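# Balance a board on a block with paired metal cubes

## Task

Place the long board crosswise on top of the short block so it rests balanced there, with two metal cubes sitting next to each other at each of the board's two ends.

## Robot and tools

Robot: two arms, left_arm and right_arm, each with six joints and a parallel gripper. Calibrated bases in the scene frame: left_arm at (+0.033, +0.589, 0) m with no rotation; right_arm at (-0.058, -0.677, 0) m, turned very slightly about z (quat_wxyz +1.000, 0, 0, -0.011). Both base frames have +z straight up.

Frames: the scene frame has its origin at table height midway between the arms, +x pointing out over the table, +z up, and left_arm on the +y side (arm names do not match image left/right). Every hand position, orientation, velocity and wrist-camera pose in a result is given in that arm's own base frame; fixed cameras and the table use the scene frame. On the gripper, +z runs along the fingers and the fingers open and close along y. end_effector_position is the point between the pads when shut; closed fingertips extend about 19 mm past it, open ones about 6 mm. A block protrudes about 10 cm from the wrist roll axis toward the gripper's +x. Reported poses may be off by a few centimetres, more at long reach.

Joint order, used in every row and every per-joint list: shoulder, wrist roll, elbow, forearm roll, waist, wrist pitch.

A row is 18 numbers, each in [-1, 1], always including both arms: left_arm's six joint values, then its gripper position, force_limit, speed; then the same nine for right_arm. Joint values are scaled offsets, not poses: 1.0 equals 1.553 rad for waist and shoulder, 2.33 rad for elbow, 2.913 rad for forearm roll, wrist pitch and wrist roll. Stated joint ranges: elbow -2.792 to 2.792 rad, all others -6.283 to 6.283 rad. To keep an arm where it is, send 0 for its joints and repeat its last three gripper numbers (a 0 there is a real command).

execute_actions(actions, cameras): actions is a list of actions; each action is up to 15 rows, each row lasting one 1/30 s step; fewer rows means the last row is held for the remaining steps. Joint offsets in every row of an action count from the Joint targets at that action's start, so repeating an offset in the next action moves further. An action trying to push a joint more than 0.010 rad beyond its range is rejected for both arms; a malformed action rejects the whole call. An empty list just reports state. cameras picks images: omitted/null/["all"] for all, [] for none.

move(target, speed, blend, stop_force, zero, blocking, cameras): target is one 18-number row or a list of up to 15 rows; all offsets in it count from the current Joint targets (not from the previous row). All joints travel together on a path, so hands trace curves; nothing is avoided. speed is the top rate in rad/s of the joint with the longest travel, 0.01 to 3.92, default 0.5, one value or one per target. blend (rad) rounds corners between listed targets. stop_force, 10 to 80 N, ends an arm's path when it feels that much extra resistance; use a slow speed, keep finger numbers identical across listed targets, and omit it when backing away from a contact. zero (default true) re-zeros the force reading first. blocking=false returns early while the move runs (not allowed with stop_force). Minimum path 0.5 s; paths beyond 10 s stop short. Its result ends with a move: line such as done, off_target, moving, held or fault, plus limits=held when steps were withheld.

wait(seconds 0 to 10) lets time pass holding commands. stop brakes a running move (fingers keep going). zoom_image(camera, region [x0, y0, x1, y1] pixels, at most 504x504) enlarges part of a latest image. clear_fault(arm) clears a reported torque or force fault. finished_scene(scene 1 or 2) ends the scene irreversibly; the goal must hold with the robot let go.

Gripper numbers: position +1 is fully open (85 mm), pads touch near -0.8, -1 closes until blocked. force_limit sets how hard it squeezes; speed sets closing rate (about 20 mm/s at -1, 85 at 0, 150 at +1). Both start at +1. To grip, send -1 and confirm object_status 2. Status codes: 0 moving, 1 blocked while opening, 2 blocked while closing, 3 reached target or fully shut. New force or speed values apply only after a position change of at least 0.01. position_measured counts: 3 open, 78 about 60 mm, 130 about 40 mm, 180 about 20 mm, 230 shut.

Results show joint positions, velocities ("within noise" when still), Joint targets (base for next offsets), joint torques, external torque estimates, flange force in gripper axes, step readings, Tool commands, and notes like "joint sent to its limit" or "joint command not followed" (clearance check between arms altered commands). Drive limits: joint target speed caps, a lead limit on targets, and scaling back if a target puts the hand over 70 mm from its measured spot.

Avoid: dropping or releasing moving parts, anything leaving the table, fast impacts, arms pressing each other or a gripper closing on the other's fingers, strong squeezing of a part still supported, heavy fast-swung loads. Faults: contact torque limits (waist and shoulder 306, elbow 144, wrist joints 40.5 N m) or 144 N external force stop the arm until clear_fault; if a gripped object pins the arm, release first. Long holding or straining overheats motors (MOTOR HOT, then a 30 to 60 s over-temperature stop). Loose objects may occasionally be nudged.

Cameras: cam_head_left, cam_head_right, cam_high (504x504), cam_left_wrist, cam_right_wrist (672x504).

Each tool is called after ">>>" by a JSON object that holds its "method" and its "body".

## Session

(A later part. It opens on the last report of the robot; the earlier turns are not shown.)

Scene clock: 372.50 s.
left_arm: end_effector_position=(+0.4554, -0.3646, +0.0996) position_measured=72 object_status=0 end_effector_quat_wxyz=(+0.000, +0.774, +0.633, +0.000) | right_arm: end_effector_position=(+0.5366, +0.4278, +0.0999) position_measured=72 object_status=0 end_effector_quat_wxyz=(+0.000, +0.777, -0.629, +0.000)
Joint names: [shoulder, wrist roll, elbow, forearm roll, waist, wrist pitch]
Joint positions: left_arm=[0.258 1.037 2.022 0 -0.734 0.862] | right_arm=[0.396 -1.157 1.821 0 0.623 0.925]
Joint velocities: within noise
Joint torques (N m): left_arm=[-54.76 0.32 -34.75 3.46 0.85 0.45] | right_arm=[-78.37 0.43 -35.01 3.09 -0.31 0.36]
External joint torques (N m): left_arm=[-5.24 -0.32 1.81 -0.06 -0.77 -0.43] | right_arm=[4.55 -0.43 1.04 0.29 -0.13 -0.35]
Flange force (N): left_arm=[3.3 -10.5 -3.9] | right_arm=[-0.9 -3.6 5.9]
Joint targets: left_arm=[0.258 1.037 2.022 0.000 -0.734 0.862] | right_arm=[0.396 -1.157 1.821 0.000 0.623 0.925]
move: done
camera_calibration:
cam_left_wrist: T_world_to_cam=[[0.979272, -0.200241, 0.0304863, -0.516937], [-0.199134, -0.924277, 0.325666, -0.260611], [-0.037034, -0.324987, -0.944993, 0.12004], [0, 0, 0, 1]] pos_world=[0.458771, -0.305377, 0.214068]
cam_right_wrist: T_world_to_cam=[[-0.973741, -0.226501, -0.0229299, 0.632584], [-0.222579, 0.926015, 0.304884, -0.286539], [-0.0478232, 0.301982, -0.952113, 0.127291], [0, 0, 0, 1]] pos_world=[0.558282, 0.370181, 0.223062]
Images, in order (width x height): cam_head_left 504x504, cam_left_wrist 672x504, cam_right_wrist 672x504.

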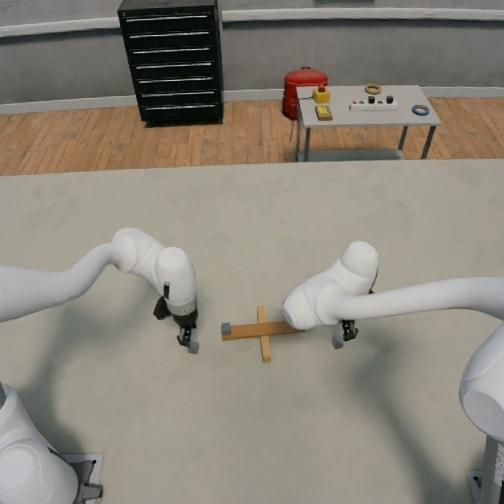

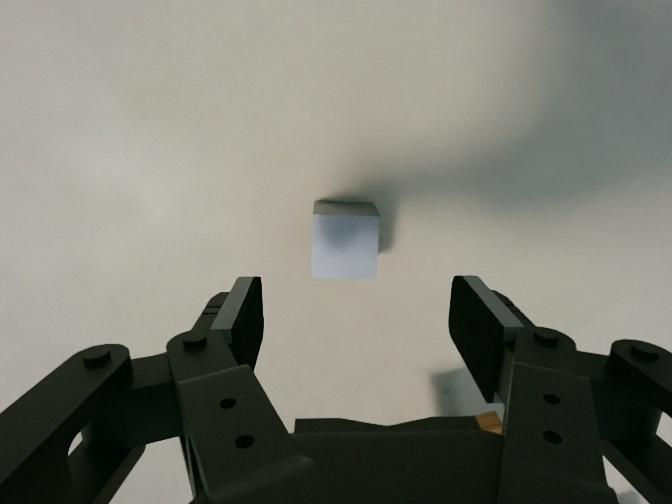

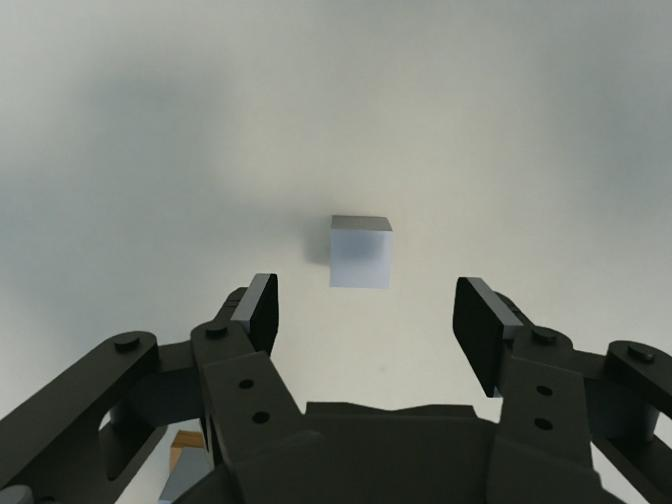

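>>> {"method": "move", "body": {"target": [[0.0601,-0.0015,0.0190,0,-0.0028,-0.0472,0.45,-0.8,-1,0.0530,0.0013,0.0178,0,0.0024,-0.0425,0.45,-0.8,-1],[0.0601,-0.0015,0.0190,0,-0.0028,-0.0472,-1,-0.8,-1,0.0530,0.0013,0.0178,0,0.0024,-0.0425,-1,-0.8,-1]], "speed": 0.08, "cameras": ["cam_left_wrist","cam_right_wrist"]}}

Scene clock: 397.10 s.
left_arm: end_effector_position=(+0.4547, -0.3674, +0.0274) position_measured=156 object_status=0 end_effector_quat_wxyz=(+0.000, +0.774, +0.633, +0.000) | right_arm: end_effector_position=(+0.5360, +0.4306, +0.0258) position_measured=156 object_status=0 end_effector_quat_wxyz=(+0.000, +0.777, -0.629, +0.000)
Joint names: [shoulder, wrist roll, elbow, forearm roll, waist, wrist pitch]
Joint positions: left_arm=[0.351 1.033 2.066 0 -0.739 0.725] | right_arm=[0.478 -1.153 1.862 0 0.627 0.801]
Joint velocities: within noise
Joint torques (N m): left_arm=[-53.51 0.26 -27.17 3.1 0.13 -0.23] | right_arm=[-76.7 0.37 -29.32 2.74 0.41 -0.29]
External joint torques (N m): left_arm=[-11.71 -0.26 -1.47 -0.14 -0.02 0.27] | right_arm=[-1.84 -0.37 -1.41 0.32 -0.76 0.3]
Flange force (N): left_arm=[4.8 -10.2 -17.4] | right_arm=[1.1 -1.5 -3.3]
Joint targets: left_arm=[0.351 1.033 2.066 0.000 -0.739 0.725] | right_arm=[0.478 -1.153 1.862 0.000 0.627 0.801]
move: done
camera_calibration:
cam_left_wrist: T_world_to_cam=[[0.979267, -0.200282, 0.0303729, -0.514606], [-0.19914, -0.92431, 0.325567, -0.239819], [-0.0371313, -0.324866, -0.945031, 0.0509621], [0, 0, 0, 1]] pos_world=[0.458072, -0.308178, 0.141868]
cam_right_wrist: T_world_to_cam=[[-0.973742, -0.226493, -0.0229514, 0.630933], [-0.222574, 0.925987, 0.304972, -0.266648], [-0.0478215, 0.302073, -0.952085, 0.0557309], [0, 0, 0, 1]] pos_world=[0.557682, 0.37298, 0.148862]
Images, in order (width x height): cam_left_wrist 672x504, cam_right_wrist 672x504.

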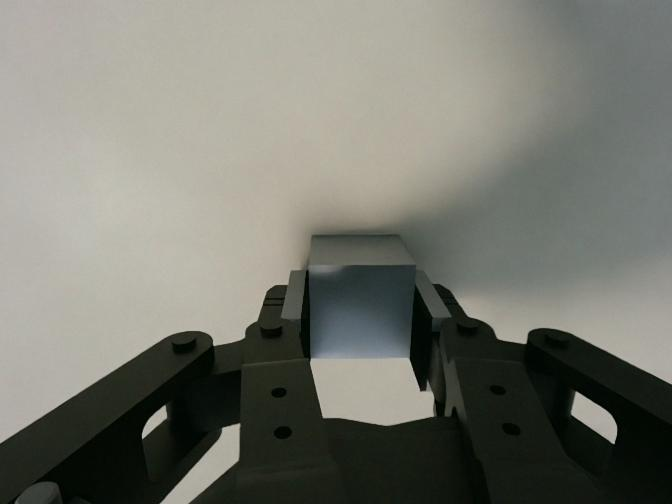

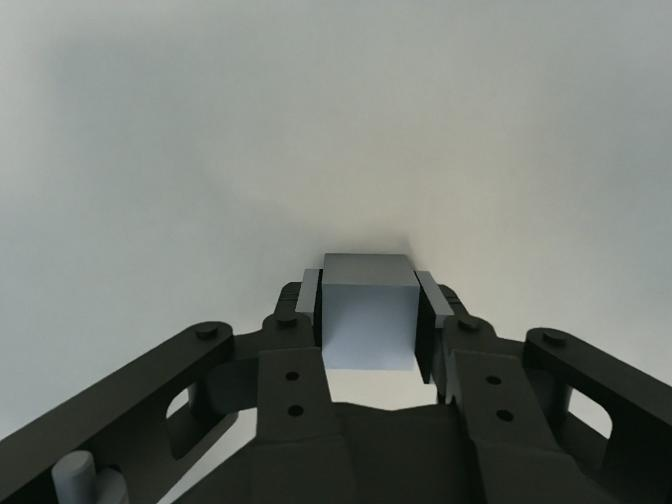

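>>> {"method": "move", "body": {"target": [[-0.0806,0,-0.0302,0,0,0.0671,-1,-0.8,-1,-0.0705,0,-0.0285,0,0,0.0603,-1,-0.8,-1],[0.0325,-0.1367,-0.1370,0,-0.0724,0.0923,-1,-0.8,-1,0.0535,0.0790,-0.1589,0,0.0777,0.0986,-1,-0.8,-1]], "speed": [0.1,0.15], "cameras": ["cam_left_wrist","cam_right_wrist","cam_head_left"]}}

>>> {"method": "zoom_image", "body": {"camera": "cam_left_wrist", "region": [250, 100, 490, 450]}}

>>> {"method": "zoom_image", "body": {"camera": "cam_right_wrist", "region": [250, 100, 490, 450]}}

Scene clock: 430.47 s.
left_arm: end_effector_position=(+0.4943, -0.5116, +0.1293) position_measured=156 object_status=2 end_effector_quat_wxyz=(+0.000, +0.676, +0.737, +0.000) | right_arm: end_effector_position=(+0.5818, +0.5861, +0.1299) position_measured=156 object_status=2 end_effector_quat_wxyz=(+0.000, +0.741, -0.671, +0.000)
Joint names: [shoulder, wrist roll, elbow, forearm roll, waist, wrist pitch]
Joint positions: left_arm=[0.402 0.635 1.747 0 -0.851 0.994] | right_arm=[0.561 -0.923 1.492 0 0.747 1.088]
Joint velocities: within noise
Joint torques (N m): left_arm=[-72.66 0.26 -38.77 3.79 0.02 0.53] | right_arm=[-98.14 0.36 -39.09 3.41 0.12 0.39]
External joint torques (N m): left_arm=[-5.11 -0.26 2.53 -0.06 0 -0.48] | right_arm=[5.26 -0.36 1.48 0.36 -0.43 -0.36]
Flange force (N): left_arm=[9.6 -8.3 -1.8] | right_arm=[-1.6 -3.4 5.6]
Joint targets: left_arm=[0.402 0.635 1.747 0.000 -0.851 0.994] | right_arm=[0.561 -0.923 1.492 0.000 0.747 1.088]
move: done
camera_calibration:
cam_left_wrist: T_world_to_cam=[[0.996018, 0.0838242, 0.0303718, -0.448324], [0.069448, -0.943059, 0.325295, -0.540717], [0.05591, -0.321891, -0.945125, 0.0574091], [0, 0, 0, 1]] pos_world=[0.48088, -0.453868, 0.243768]
cam_right_wrist: T_world_to_cam=[[-0.99266, -0.118732, -0.0229898, 0.661033], [-0.120067, 0.944771, 0.304945, -0.502719], [-0.0144867, 0.305468, -0.952092, 0.0887128], [0, 0, 0, 1]] pos_world=[0.597107, 0.526341, 0.252962]
Images, in order (width x height): cam_head_left 504x504, cam_left_wrist 672x504, cam_right_wrist 672x504.

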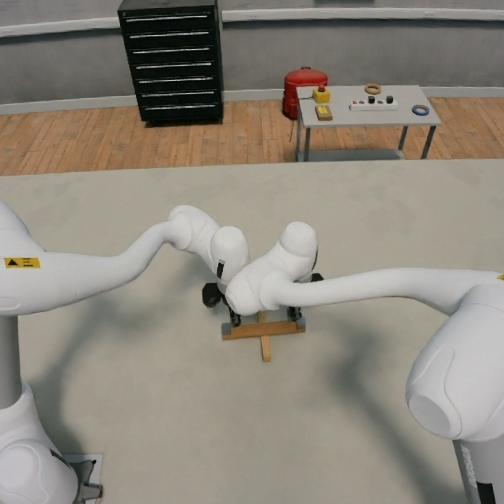

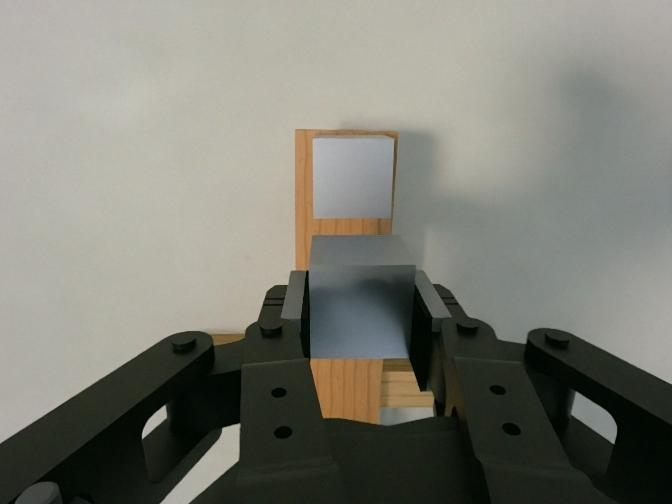

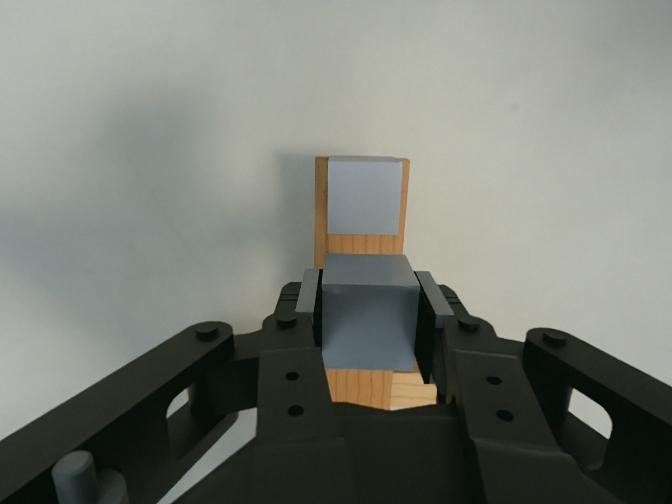

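Scaled by 1.440 from the camera's 672x504 image, which has a finer 960x720 frame.

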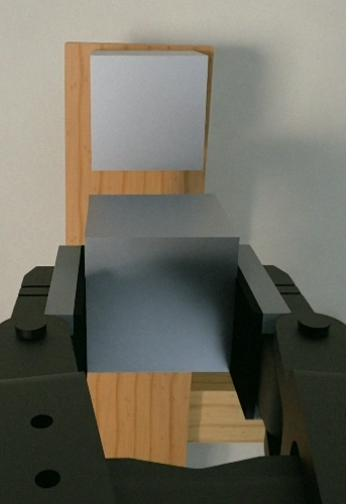

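Scaled by 1.440 from the camera's 672x504 image, which has a finer 960x720 frame.

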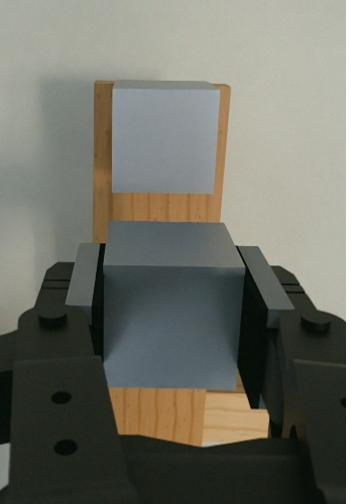

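>>> {"method": "move", "body": {"target": [[0.0008,-0.0003,-0.0007,0,-0.0006,0.0001,-1,-0.8,-1,0,0,0,0,0,0,-1,-0.8,-1],[0.0283,-0.0003,0.0132,0,-0.0006,-0.0256,-1,-0.8,-1,0.0243,0,0.0141,0,0,-0.0242,-1,-0.8,-1]], "speed": [0.02,0.04], "cameras": ["cam_left_wrist","cam_right_wrist","cam_head_left"]}}

>>> {"method": "zoom_image", "body": {"camera": "cam_left_wrist", "region": [250, 100, 490, 450]}}

>>> {"method": "zoom_image", "body": {"camera": "cam_right_wrist", "region": [250, 100, 490, 450]}}

Scene clock: 455.00 s.
left_arm: end_effector_position=(+0.4943, -0.5126, +0.0840) position_measured=156 object_status=2 end_effector_quat_wxyz=(+0.000, +0.676, +0.737, +0.000) | right_arm: end_effector_position=(+0.5818, +0.5861, +0.0827) position_measured=156 object_status=2 end_effector_quat_wxyz=(+0.000, +0.741, -0.671, +0.000)
Joint names: [shoulder, wrist roll, elbow, forearm roll, waist, wrist pitch]
Joint positions: left_arm=[0.446 0.634 1.778 0 -0.852 0.919] | right_arm=[0.599 -0.923 1.525 0 0.747 1.018]
Joint velocities: within noise
Joint torques (N m): left_arm=[-74.35 0.34 -36.55 3.51 0.2 0.48] | right_arm=[-100.07 0.36 -37.64 3.22 -0.74 0.39]
External joint torques (N m): left_arm=[-5.77 -0.34 2.24 0.02 -0.25 -0.42] | right_arm=[4.71 -0.36 1.37 0.42 0.98 -0.34]
Flange force (N): left_arm=[9.3 -8.6 -3.6] | right_arm=[-2.4 -1.8 5.4]
Joint targets: left_arm=[0.446 0.634 1.778 0.000 -0.852 0.919] | right_arm=[0.599 -0.923 1.525 0.000 0.747 1.018]
move: done
camera_calibration:
cam_left_wrist: T_world_to_cam=[[0.996024, 0.0837836, 0.0302865, -0.446868], [0.0694444, -0.943103, 0.325169, -0.526917], [0.0558071, -0.321773, -0.945171, 0.0143849], [0, 0, 0, 1]] pos_world=[0.48088, -0.454868, 0.198468]
cam_right_wrist: T_world_to_cam=[[-0.99266, -0.118757, -0.0228806, 0.659953], [-0.120058, 0.944797, 0.304867, -0.488454], [-0.0145875, 0.305376, -0.95212, 0.0439524], [0, 0, 0, 1]] pos_world=[0.597107, 0.526442, 0.205862]
Images, in order (width x height): cam_head_left 504x504, cam_left_wrist 672x504, cam_right_wrist 672x504.

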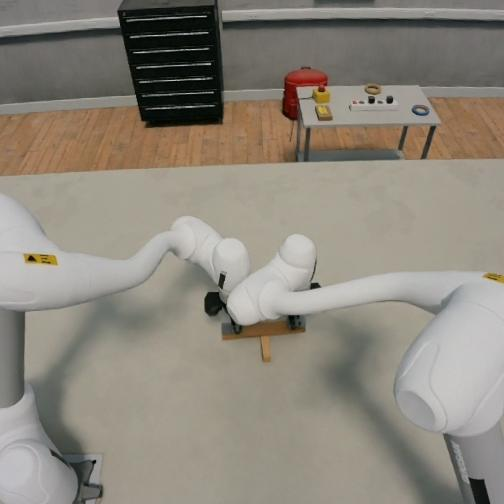

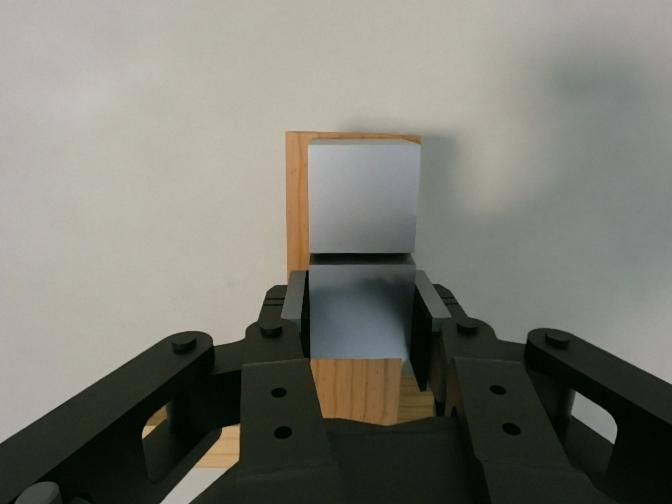

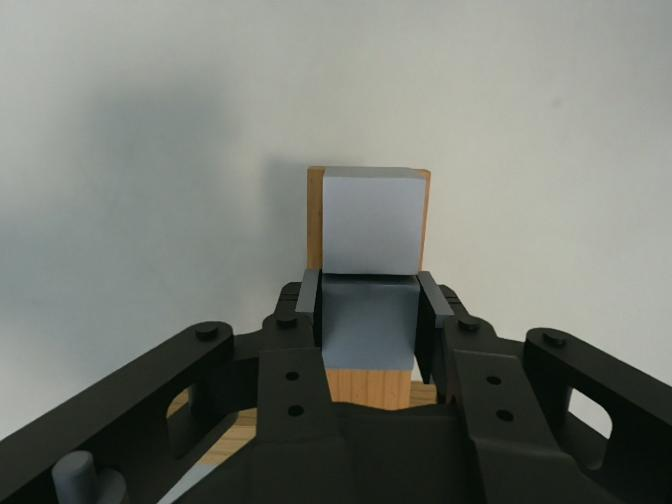

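Scaled by 1.440 from the camera's 672x504 image, which has a finer 960x720 frame.

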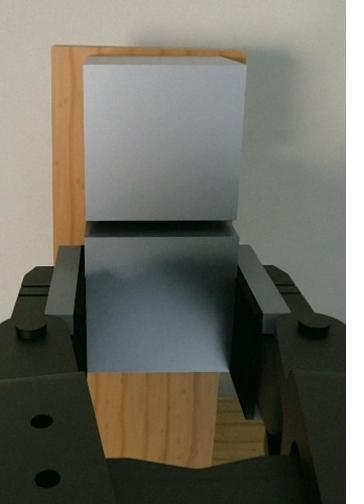

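Scaled by 1.440 from the camera's 672x504 image, which has a finer 960x720 frame.

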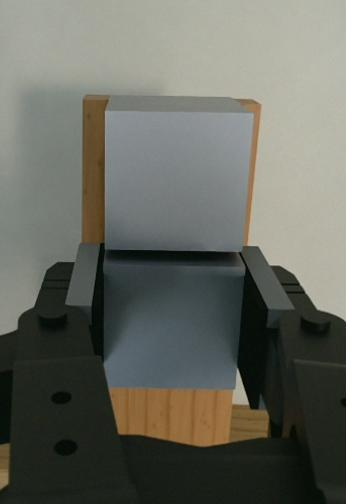

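>>> {"method": "move", "body": {"target": [0.0029,0,0.0013,0,0,-0.00255,-1,-0.8,-1,0.00295,0,0.0014,0,0,-0.0026,-1,-0.8,-1], "speed": 0.015, "cameras": ["cam_left_wrist","cam_right_wrist"]}}

Scene clock: 461.67 s.
left_arm: end_effector_position=(+0.4943, -0.5125, +0.0795) position_measured=156 object_status=2 end_effector_quat_wxyz=(+0.000, +0.676, +0.737, +0.000) | right_arm: end_effector_position=(+0.5818, +0.5861, +0.0775) position_measured=156 object_status=2 end_effector_quat_wxyz=(+0.000, +0.741, -0.671, +0.000)
Joint names: [shoulder, wrist roll, elbow, forearm roll, waist, wrist pitch]
Joint positions: left_arm=[0.45 0.634 1.781 0 -0.852 0.912] | right_arm=[0.603 -0.923 1.528 0 0.747 1.01]
Joint velocities: within noise
Joint torques (N m): left_arm=[-61.32 0.28 -28.65 3.59 0.92 -0.31] | right_arm=[-84.43 0.42 -29.37 3.28 -0.49 -0.19]
External joint torques (N m): left_arm=[-19.09 -0.28 -5.52 -0.07 -0.79 0.36] | right_arm=[-10.59 -0.42 -6.53 0.32 0.31 0.23]
Flange force (N): left_arm=[9.2 -9.4 -23.4] | right_arm=[-0.7 -1.1 -13.5]
Joint targets: left_arm=[0.450 0.634 1.781 0.000 -0.852 0.912] | right_arm=[0.603 -0.923 1.528 0.000 0.747 1.010]
move: done
camera_calibration:
cam_left_wrist: T_world_to_cam=[[0.996023, 0.0837857, 0.0302858, -0.446643], [0.0694467, -0.943102, 0.325169, -0.525386], [0.0558071, -0.321773, -0.945171, 0.010264], [0, 0, 0, 1]] pos_world=[0.48078, -0.454768, 0.194068]
cam_right_wrist: T_world_to_cam=[[-0.99267, -0.118699, -0.0227446, 0.659783], [-0.119963, 0.944834, 0.30479, -0.48693], [-0.0146885, 0.305285, -0.952148, 0.0391157], [0, 0, 0, 1]] pos_world=[0.597108, 0.526442, 0.200662]
Images, in order (width x height): cam_left_wrist 672x504, cam_right_wrist 672x504.

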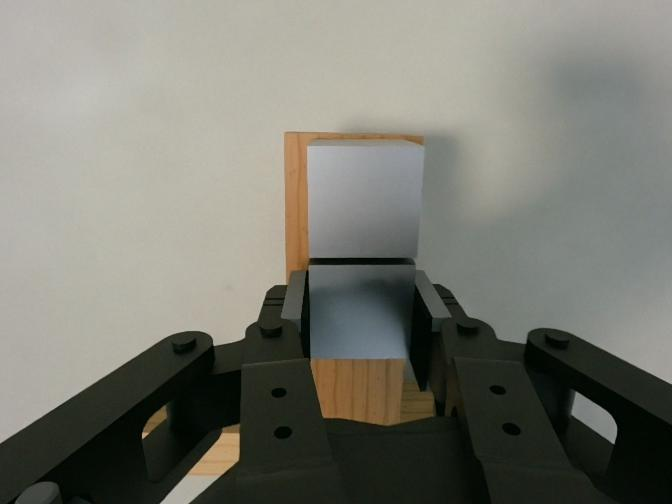

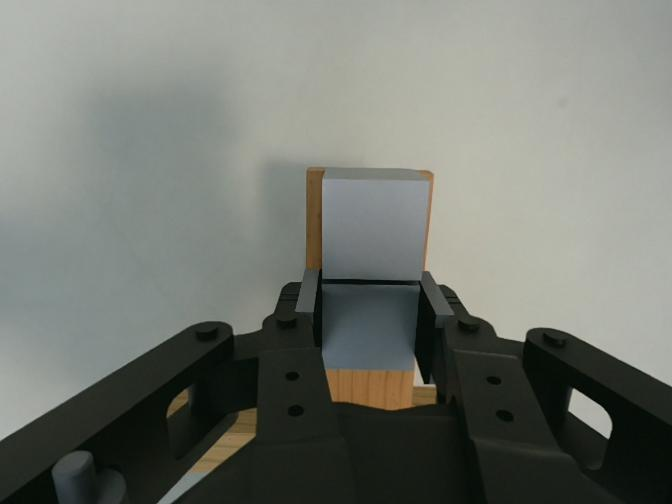

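>>> {"method": "move", "body": {"target": [[-0.00025,0,-0.0001,0,0,0.0002,-1,-0.8,-1,-0.00025,0,-0.0001,0,0,0.0002,-1,-0.8,-1],[-0.00025,0,-0.0001,0,0,0.0002,0.3,-0.8,-1,-0.00025,0,-0.0001,0,0,0.0002,0.3,-0.8,-1]], "speed": 0.02, "cameras": ["cam_left_wrist","cam_right_wrist"]}}

Scene clock: 468.73 s.
left_arm: end_effector_position=(+0.4942, -0.5125, +0.0798) position_measured=91 object_status=0 end_effector_quat_wxyz=(-0.001, +0.676, +0.737, +0.000) | right_arm: end_effector_position=(+0.5818, +0.5860, +0.0778) position_measured=91 object_status=0 end_effector_quat_wxyz=(+0.000, +0.741, -0.671, +0.000)
Joint names: [shoulder, wrist roll, elbow, forearm roll, waist, wrist pitch]
Joint positions: left_arm=[0.45 0.634 1.78 0 -0.852 0.912] | right_arm=[0.603 -0.923 1.528 0 0.747 1.011]
Joint velocities: within noise
Joint torques (N m): left_arm=[-74.3 0.37 -36.03 3.5 0.09 0.44] | right_arm=[-99.82 0.4 -37.24 3.14 -0.73 0.42]
External joint torques (N m): left_arm=[-6.07 -0.37 1.82 0.02 -0.27 -0.38] | right_arm=[4.72 -0.4 1.37 0.47 0.91 -0.37]
Flange force (N): left_arm=[8.8 -8.3 -4.3] | right_arm=[-2.3 -1.8 5.4]
Joint targets: left_arm=[0.450 0.634 1.780 0.000 -0.852 0.912] | right_arm=[0.603 -0.923 1.528 0.000 0.747 1.011]
move: done
camera_calibration:
cam_left_wrist: T_world_to_cam=[[0.996029, 0.0837545, 0.0302, -0.446649], [0.0694504, -0.943135, 0.325073, -0.525449], [0.055709, -0.321685, -0.945207, 0.0105469], [0, 0, 0, 1]] pos_world=[0.48078, -0.454768, 0.194267]
cam_right_wrist: T_world_to_cam=[[-0.992668, -0.118736, -0.0226393, 0.659787], [-0.119967, 0.944859, 0.304712, -0.487017], [-0.0147892, 0.305194, -0.952175, 0.0395149], [0, 0, 0, 1]] pos_world=[0.597108, 0.526443, 0.200962]
Images, in order (width x height): cam_left_wrist 672x504, cam_right_wrist 672x504.

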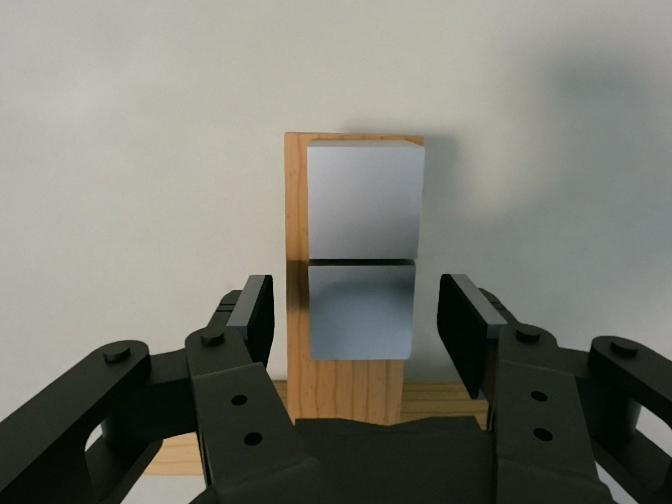

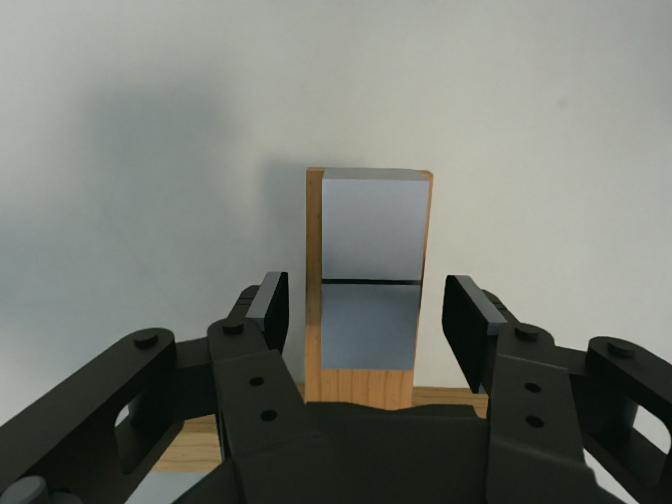

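>>> {"method": "move", "body": {"target": [[-0.0379,0,-0.0189,0,0,0.0352,0.3,-0.8,-1,-0.0325,0,-0.0192,0,0,0.0325,0.3,-0.8,-1],[-0.0379,0,-0.0189,0,0.2576,0.0352,0.3,-0.8,-1,-0.0325,0,-0.0192,0,-0.2576,0.0325,0.3,-0.8,-1]], "speed": [0.06,0.25], "cameras": ["cam_head_left","cam_high"]}}

>>> {"method": "zoom_image", "body": {"camera": "cam_head_left", "region": [200, 280, 340, 380]}}

Scene clock: 477.77 s.
left_arm: end_effector_position=(+0.5027, -0.5037, +0.1419) position_measured=91 object_status=3 end_effector_quat_wxyz=(+0.000, +0.670, +0.742, +0.000) | right_arm: end_effector_position=(+0.5820, +0.5859, +0.1411) position_measured=91 object_status=3 end_effector_quat_wxyz=(+0.000, +0.741, -0.671, +0.000)
Joint names: [shoulder, wrist roll, elbow, forearm roll, waist, wrist pitch]
Joint positions: left_arm=[0.391 0.634 1.736 0 -0.835 1.015] | right_arm=[0.553 -0.923 1.483 0 0.747 1.105]
Joint velocities: within noise
Joint torques (N m): left_arm=[-70.89 0.36 -38.65 3.89 0.7 0.47] | right_arm=[-98.05 0.36 -39.5 3.4 -0.07 0.47]
External joint torques (N m): left_arm=[-6.27 -0.36 2.01 -0.12 -0.53 -0.41] | right_arm=[5.08 -0.36 1.49 0.42 0.08 -0.43]
Flange force (N): left_arm=[9.5 -9.3 -3.1] | right_arm=[-1.9 -2.8 5.5]
Joint targets: left_arm=[0.391 0.634 1.736 0.000 -0.835 1.015] | right_arm=[0.553 -0.923 1.483 0.000 0.747 1.105]
move: held (right_arm; a check stopped the path), off_target (left_arm; braked when a check withheld steps of right_arm); path passed 1 of 2 targets; limits=held; left_arm: the waist is farthest, 0.383 rad from its target; right_arm: the waist is farthest, 0.400 rad from its target
joint command not followed: on one or more control steps a check withheld the commanded joint targets of the right arm, and it was not sent them on those steps.
cause: the commanded joint targets, or the way to them, would bring a part of the robot too close to another arm (a part of this arm just beyond the forearm roll and a part of the left arm just beyond the wrist pitch).
Images, in order (width x height): cam_head_left 504x504, cam_high 504x504.

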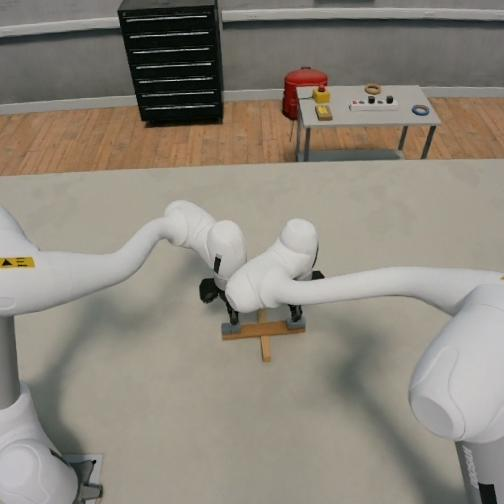

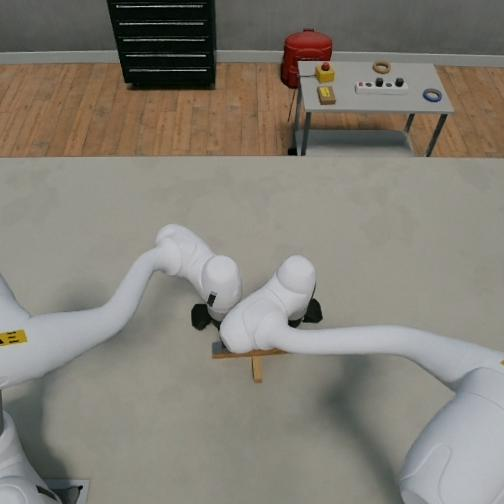

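Scaled by 3.600 from the camera's 504x504 image, which has a finer 720x720 frame.

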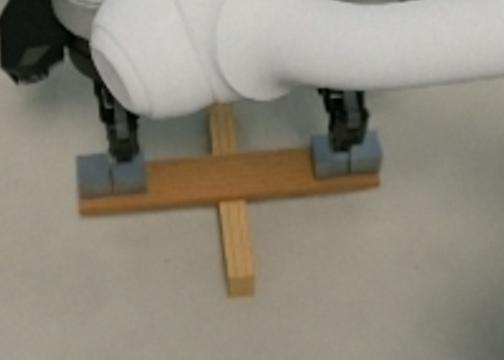

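>>> {"method": "move", "body": {"target": [[0,0,0,0,0.2466,0,0.3,-0.8,-1,0,0,0,0,0,0,0.3,-0.8,-1],[0,0,0,0,0.2466,0,0.3,-0.8,-1,0,0,0,0,-0.2576,0,0.3,-0.8,-1]], "speed": 0.25, "cameras": ["cam_head_left","cam_high"]}}

>>> {"method": "zoom_image", "body": {"camera": "cam_head_left", "region": [200, 280, 340, 380]}}

Scene clock: 489.83 s.
left_arm: end_effector_position=(+0.6545, -0.2793, +0.1419) position_measured=91 object_status=3 end_effector_quat_wxyz=(+0.000, +0.517, +0.856, +0.000) | right_arm: end_effector_position=(+0.7643, +0.3129, +0.1409) position_measured=91 object_status=3 end_effector_quat_wxyz=(+0.000, -0.593, +0.805, +0.000)
Joint names: [shoulder, wrist roll, elbow, forearm roll, waist, wrist pitch]
Joint positions: left_arm=[0.391 0.634 1.736 0 -0.452 1.015] | right_arm=[0.553 -0.923 1.483 0 0.347 1.105]
Joint velocities: within noise
Joint torques (N m): left_arm=[-71.42 0.4 -38.73 3.74 0.27 0.46] | right_arm=[-96.9 0.43 -39.13 3.44 0.2 0.35]
External joint torques (N m): left_arm=[-5.71 -0.4 2.06 0.03 -0.26 -0.4] | right_arm=[3.87 -0.43 1.13 0.37 -0.18 -0.31]
Flange force (N): left_arm=[9.2 -8.6 -2.6] | right_arm=[-1.1 -2.5 4.2]
Joint targets: left_arm=[0.391 0.634 1.736 0.000 -0.452 1.015] | right_arm=[0.553 -0.923 1.483 0.000 0.347 1.105]
move: done
Images, in order (width x height): cam_head_left 504x504, cam_high 504x504.

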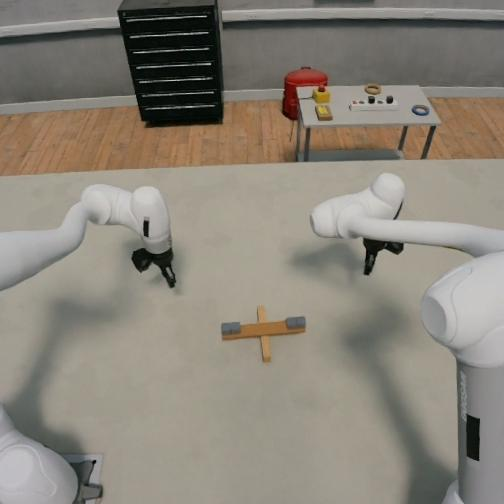

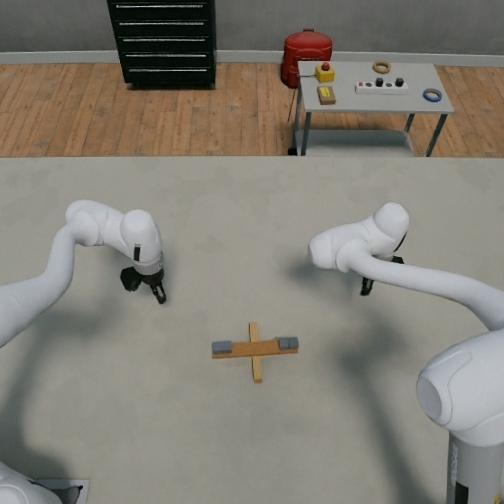

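Scaled by 3.600 from the camera's 504x504 image, which has a finer 720x720 frame.

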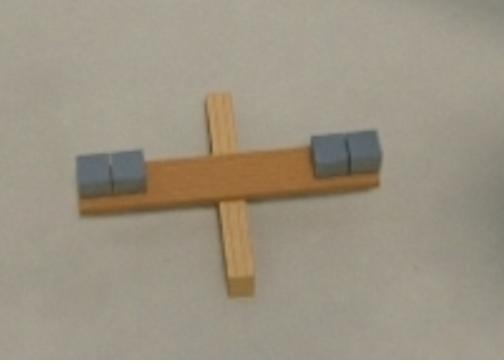

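>>> {"method": "finished_scene", "body": {"scene": 2}}

The scene is finished: the task was done.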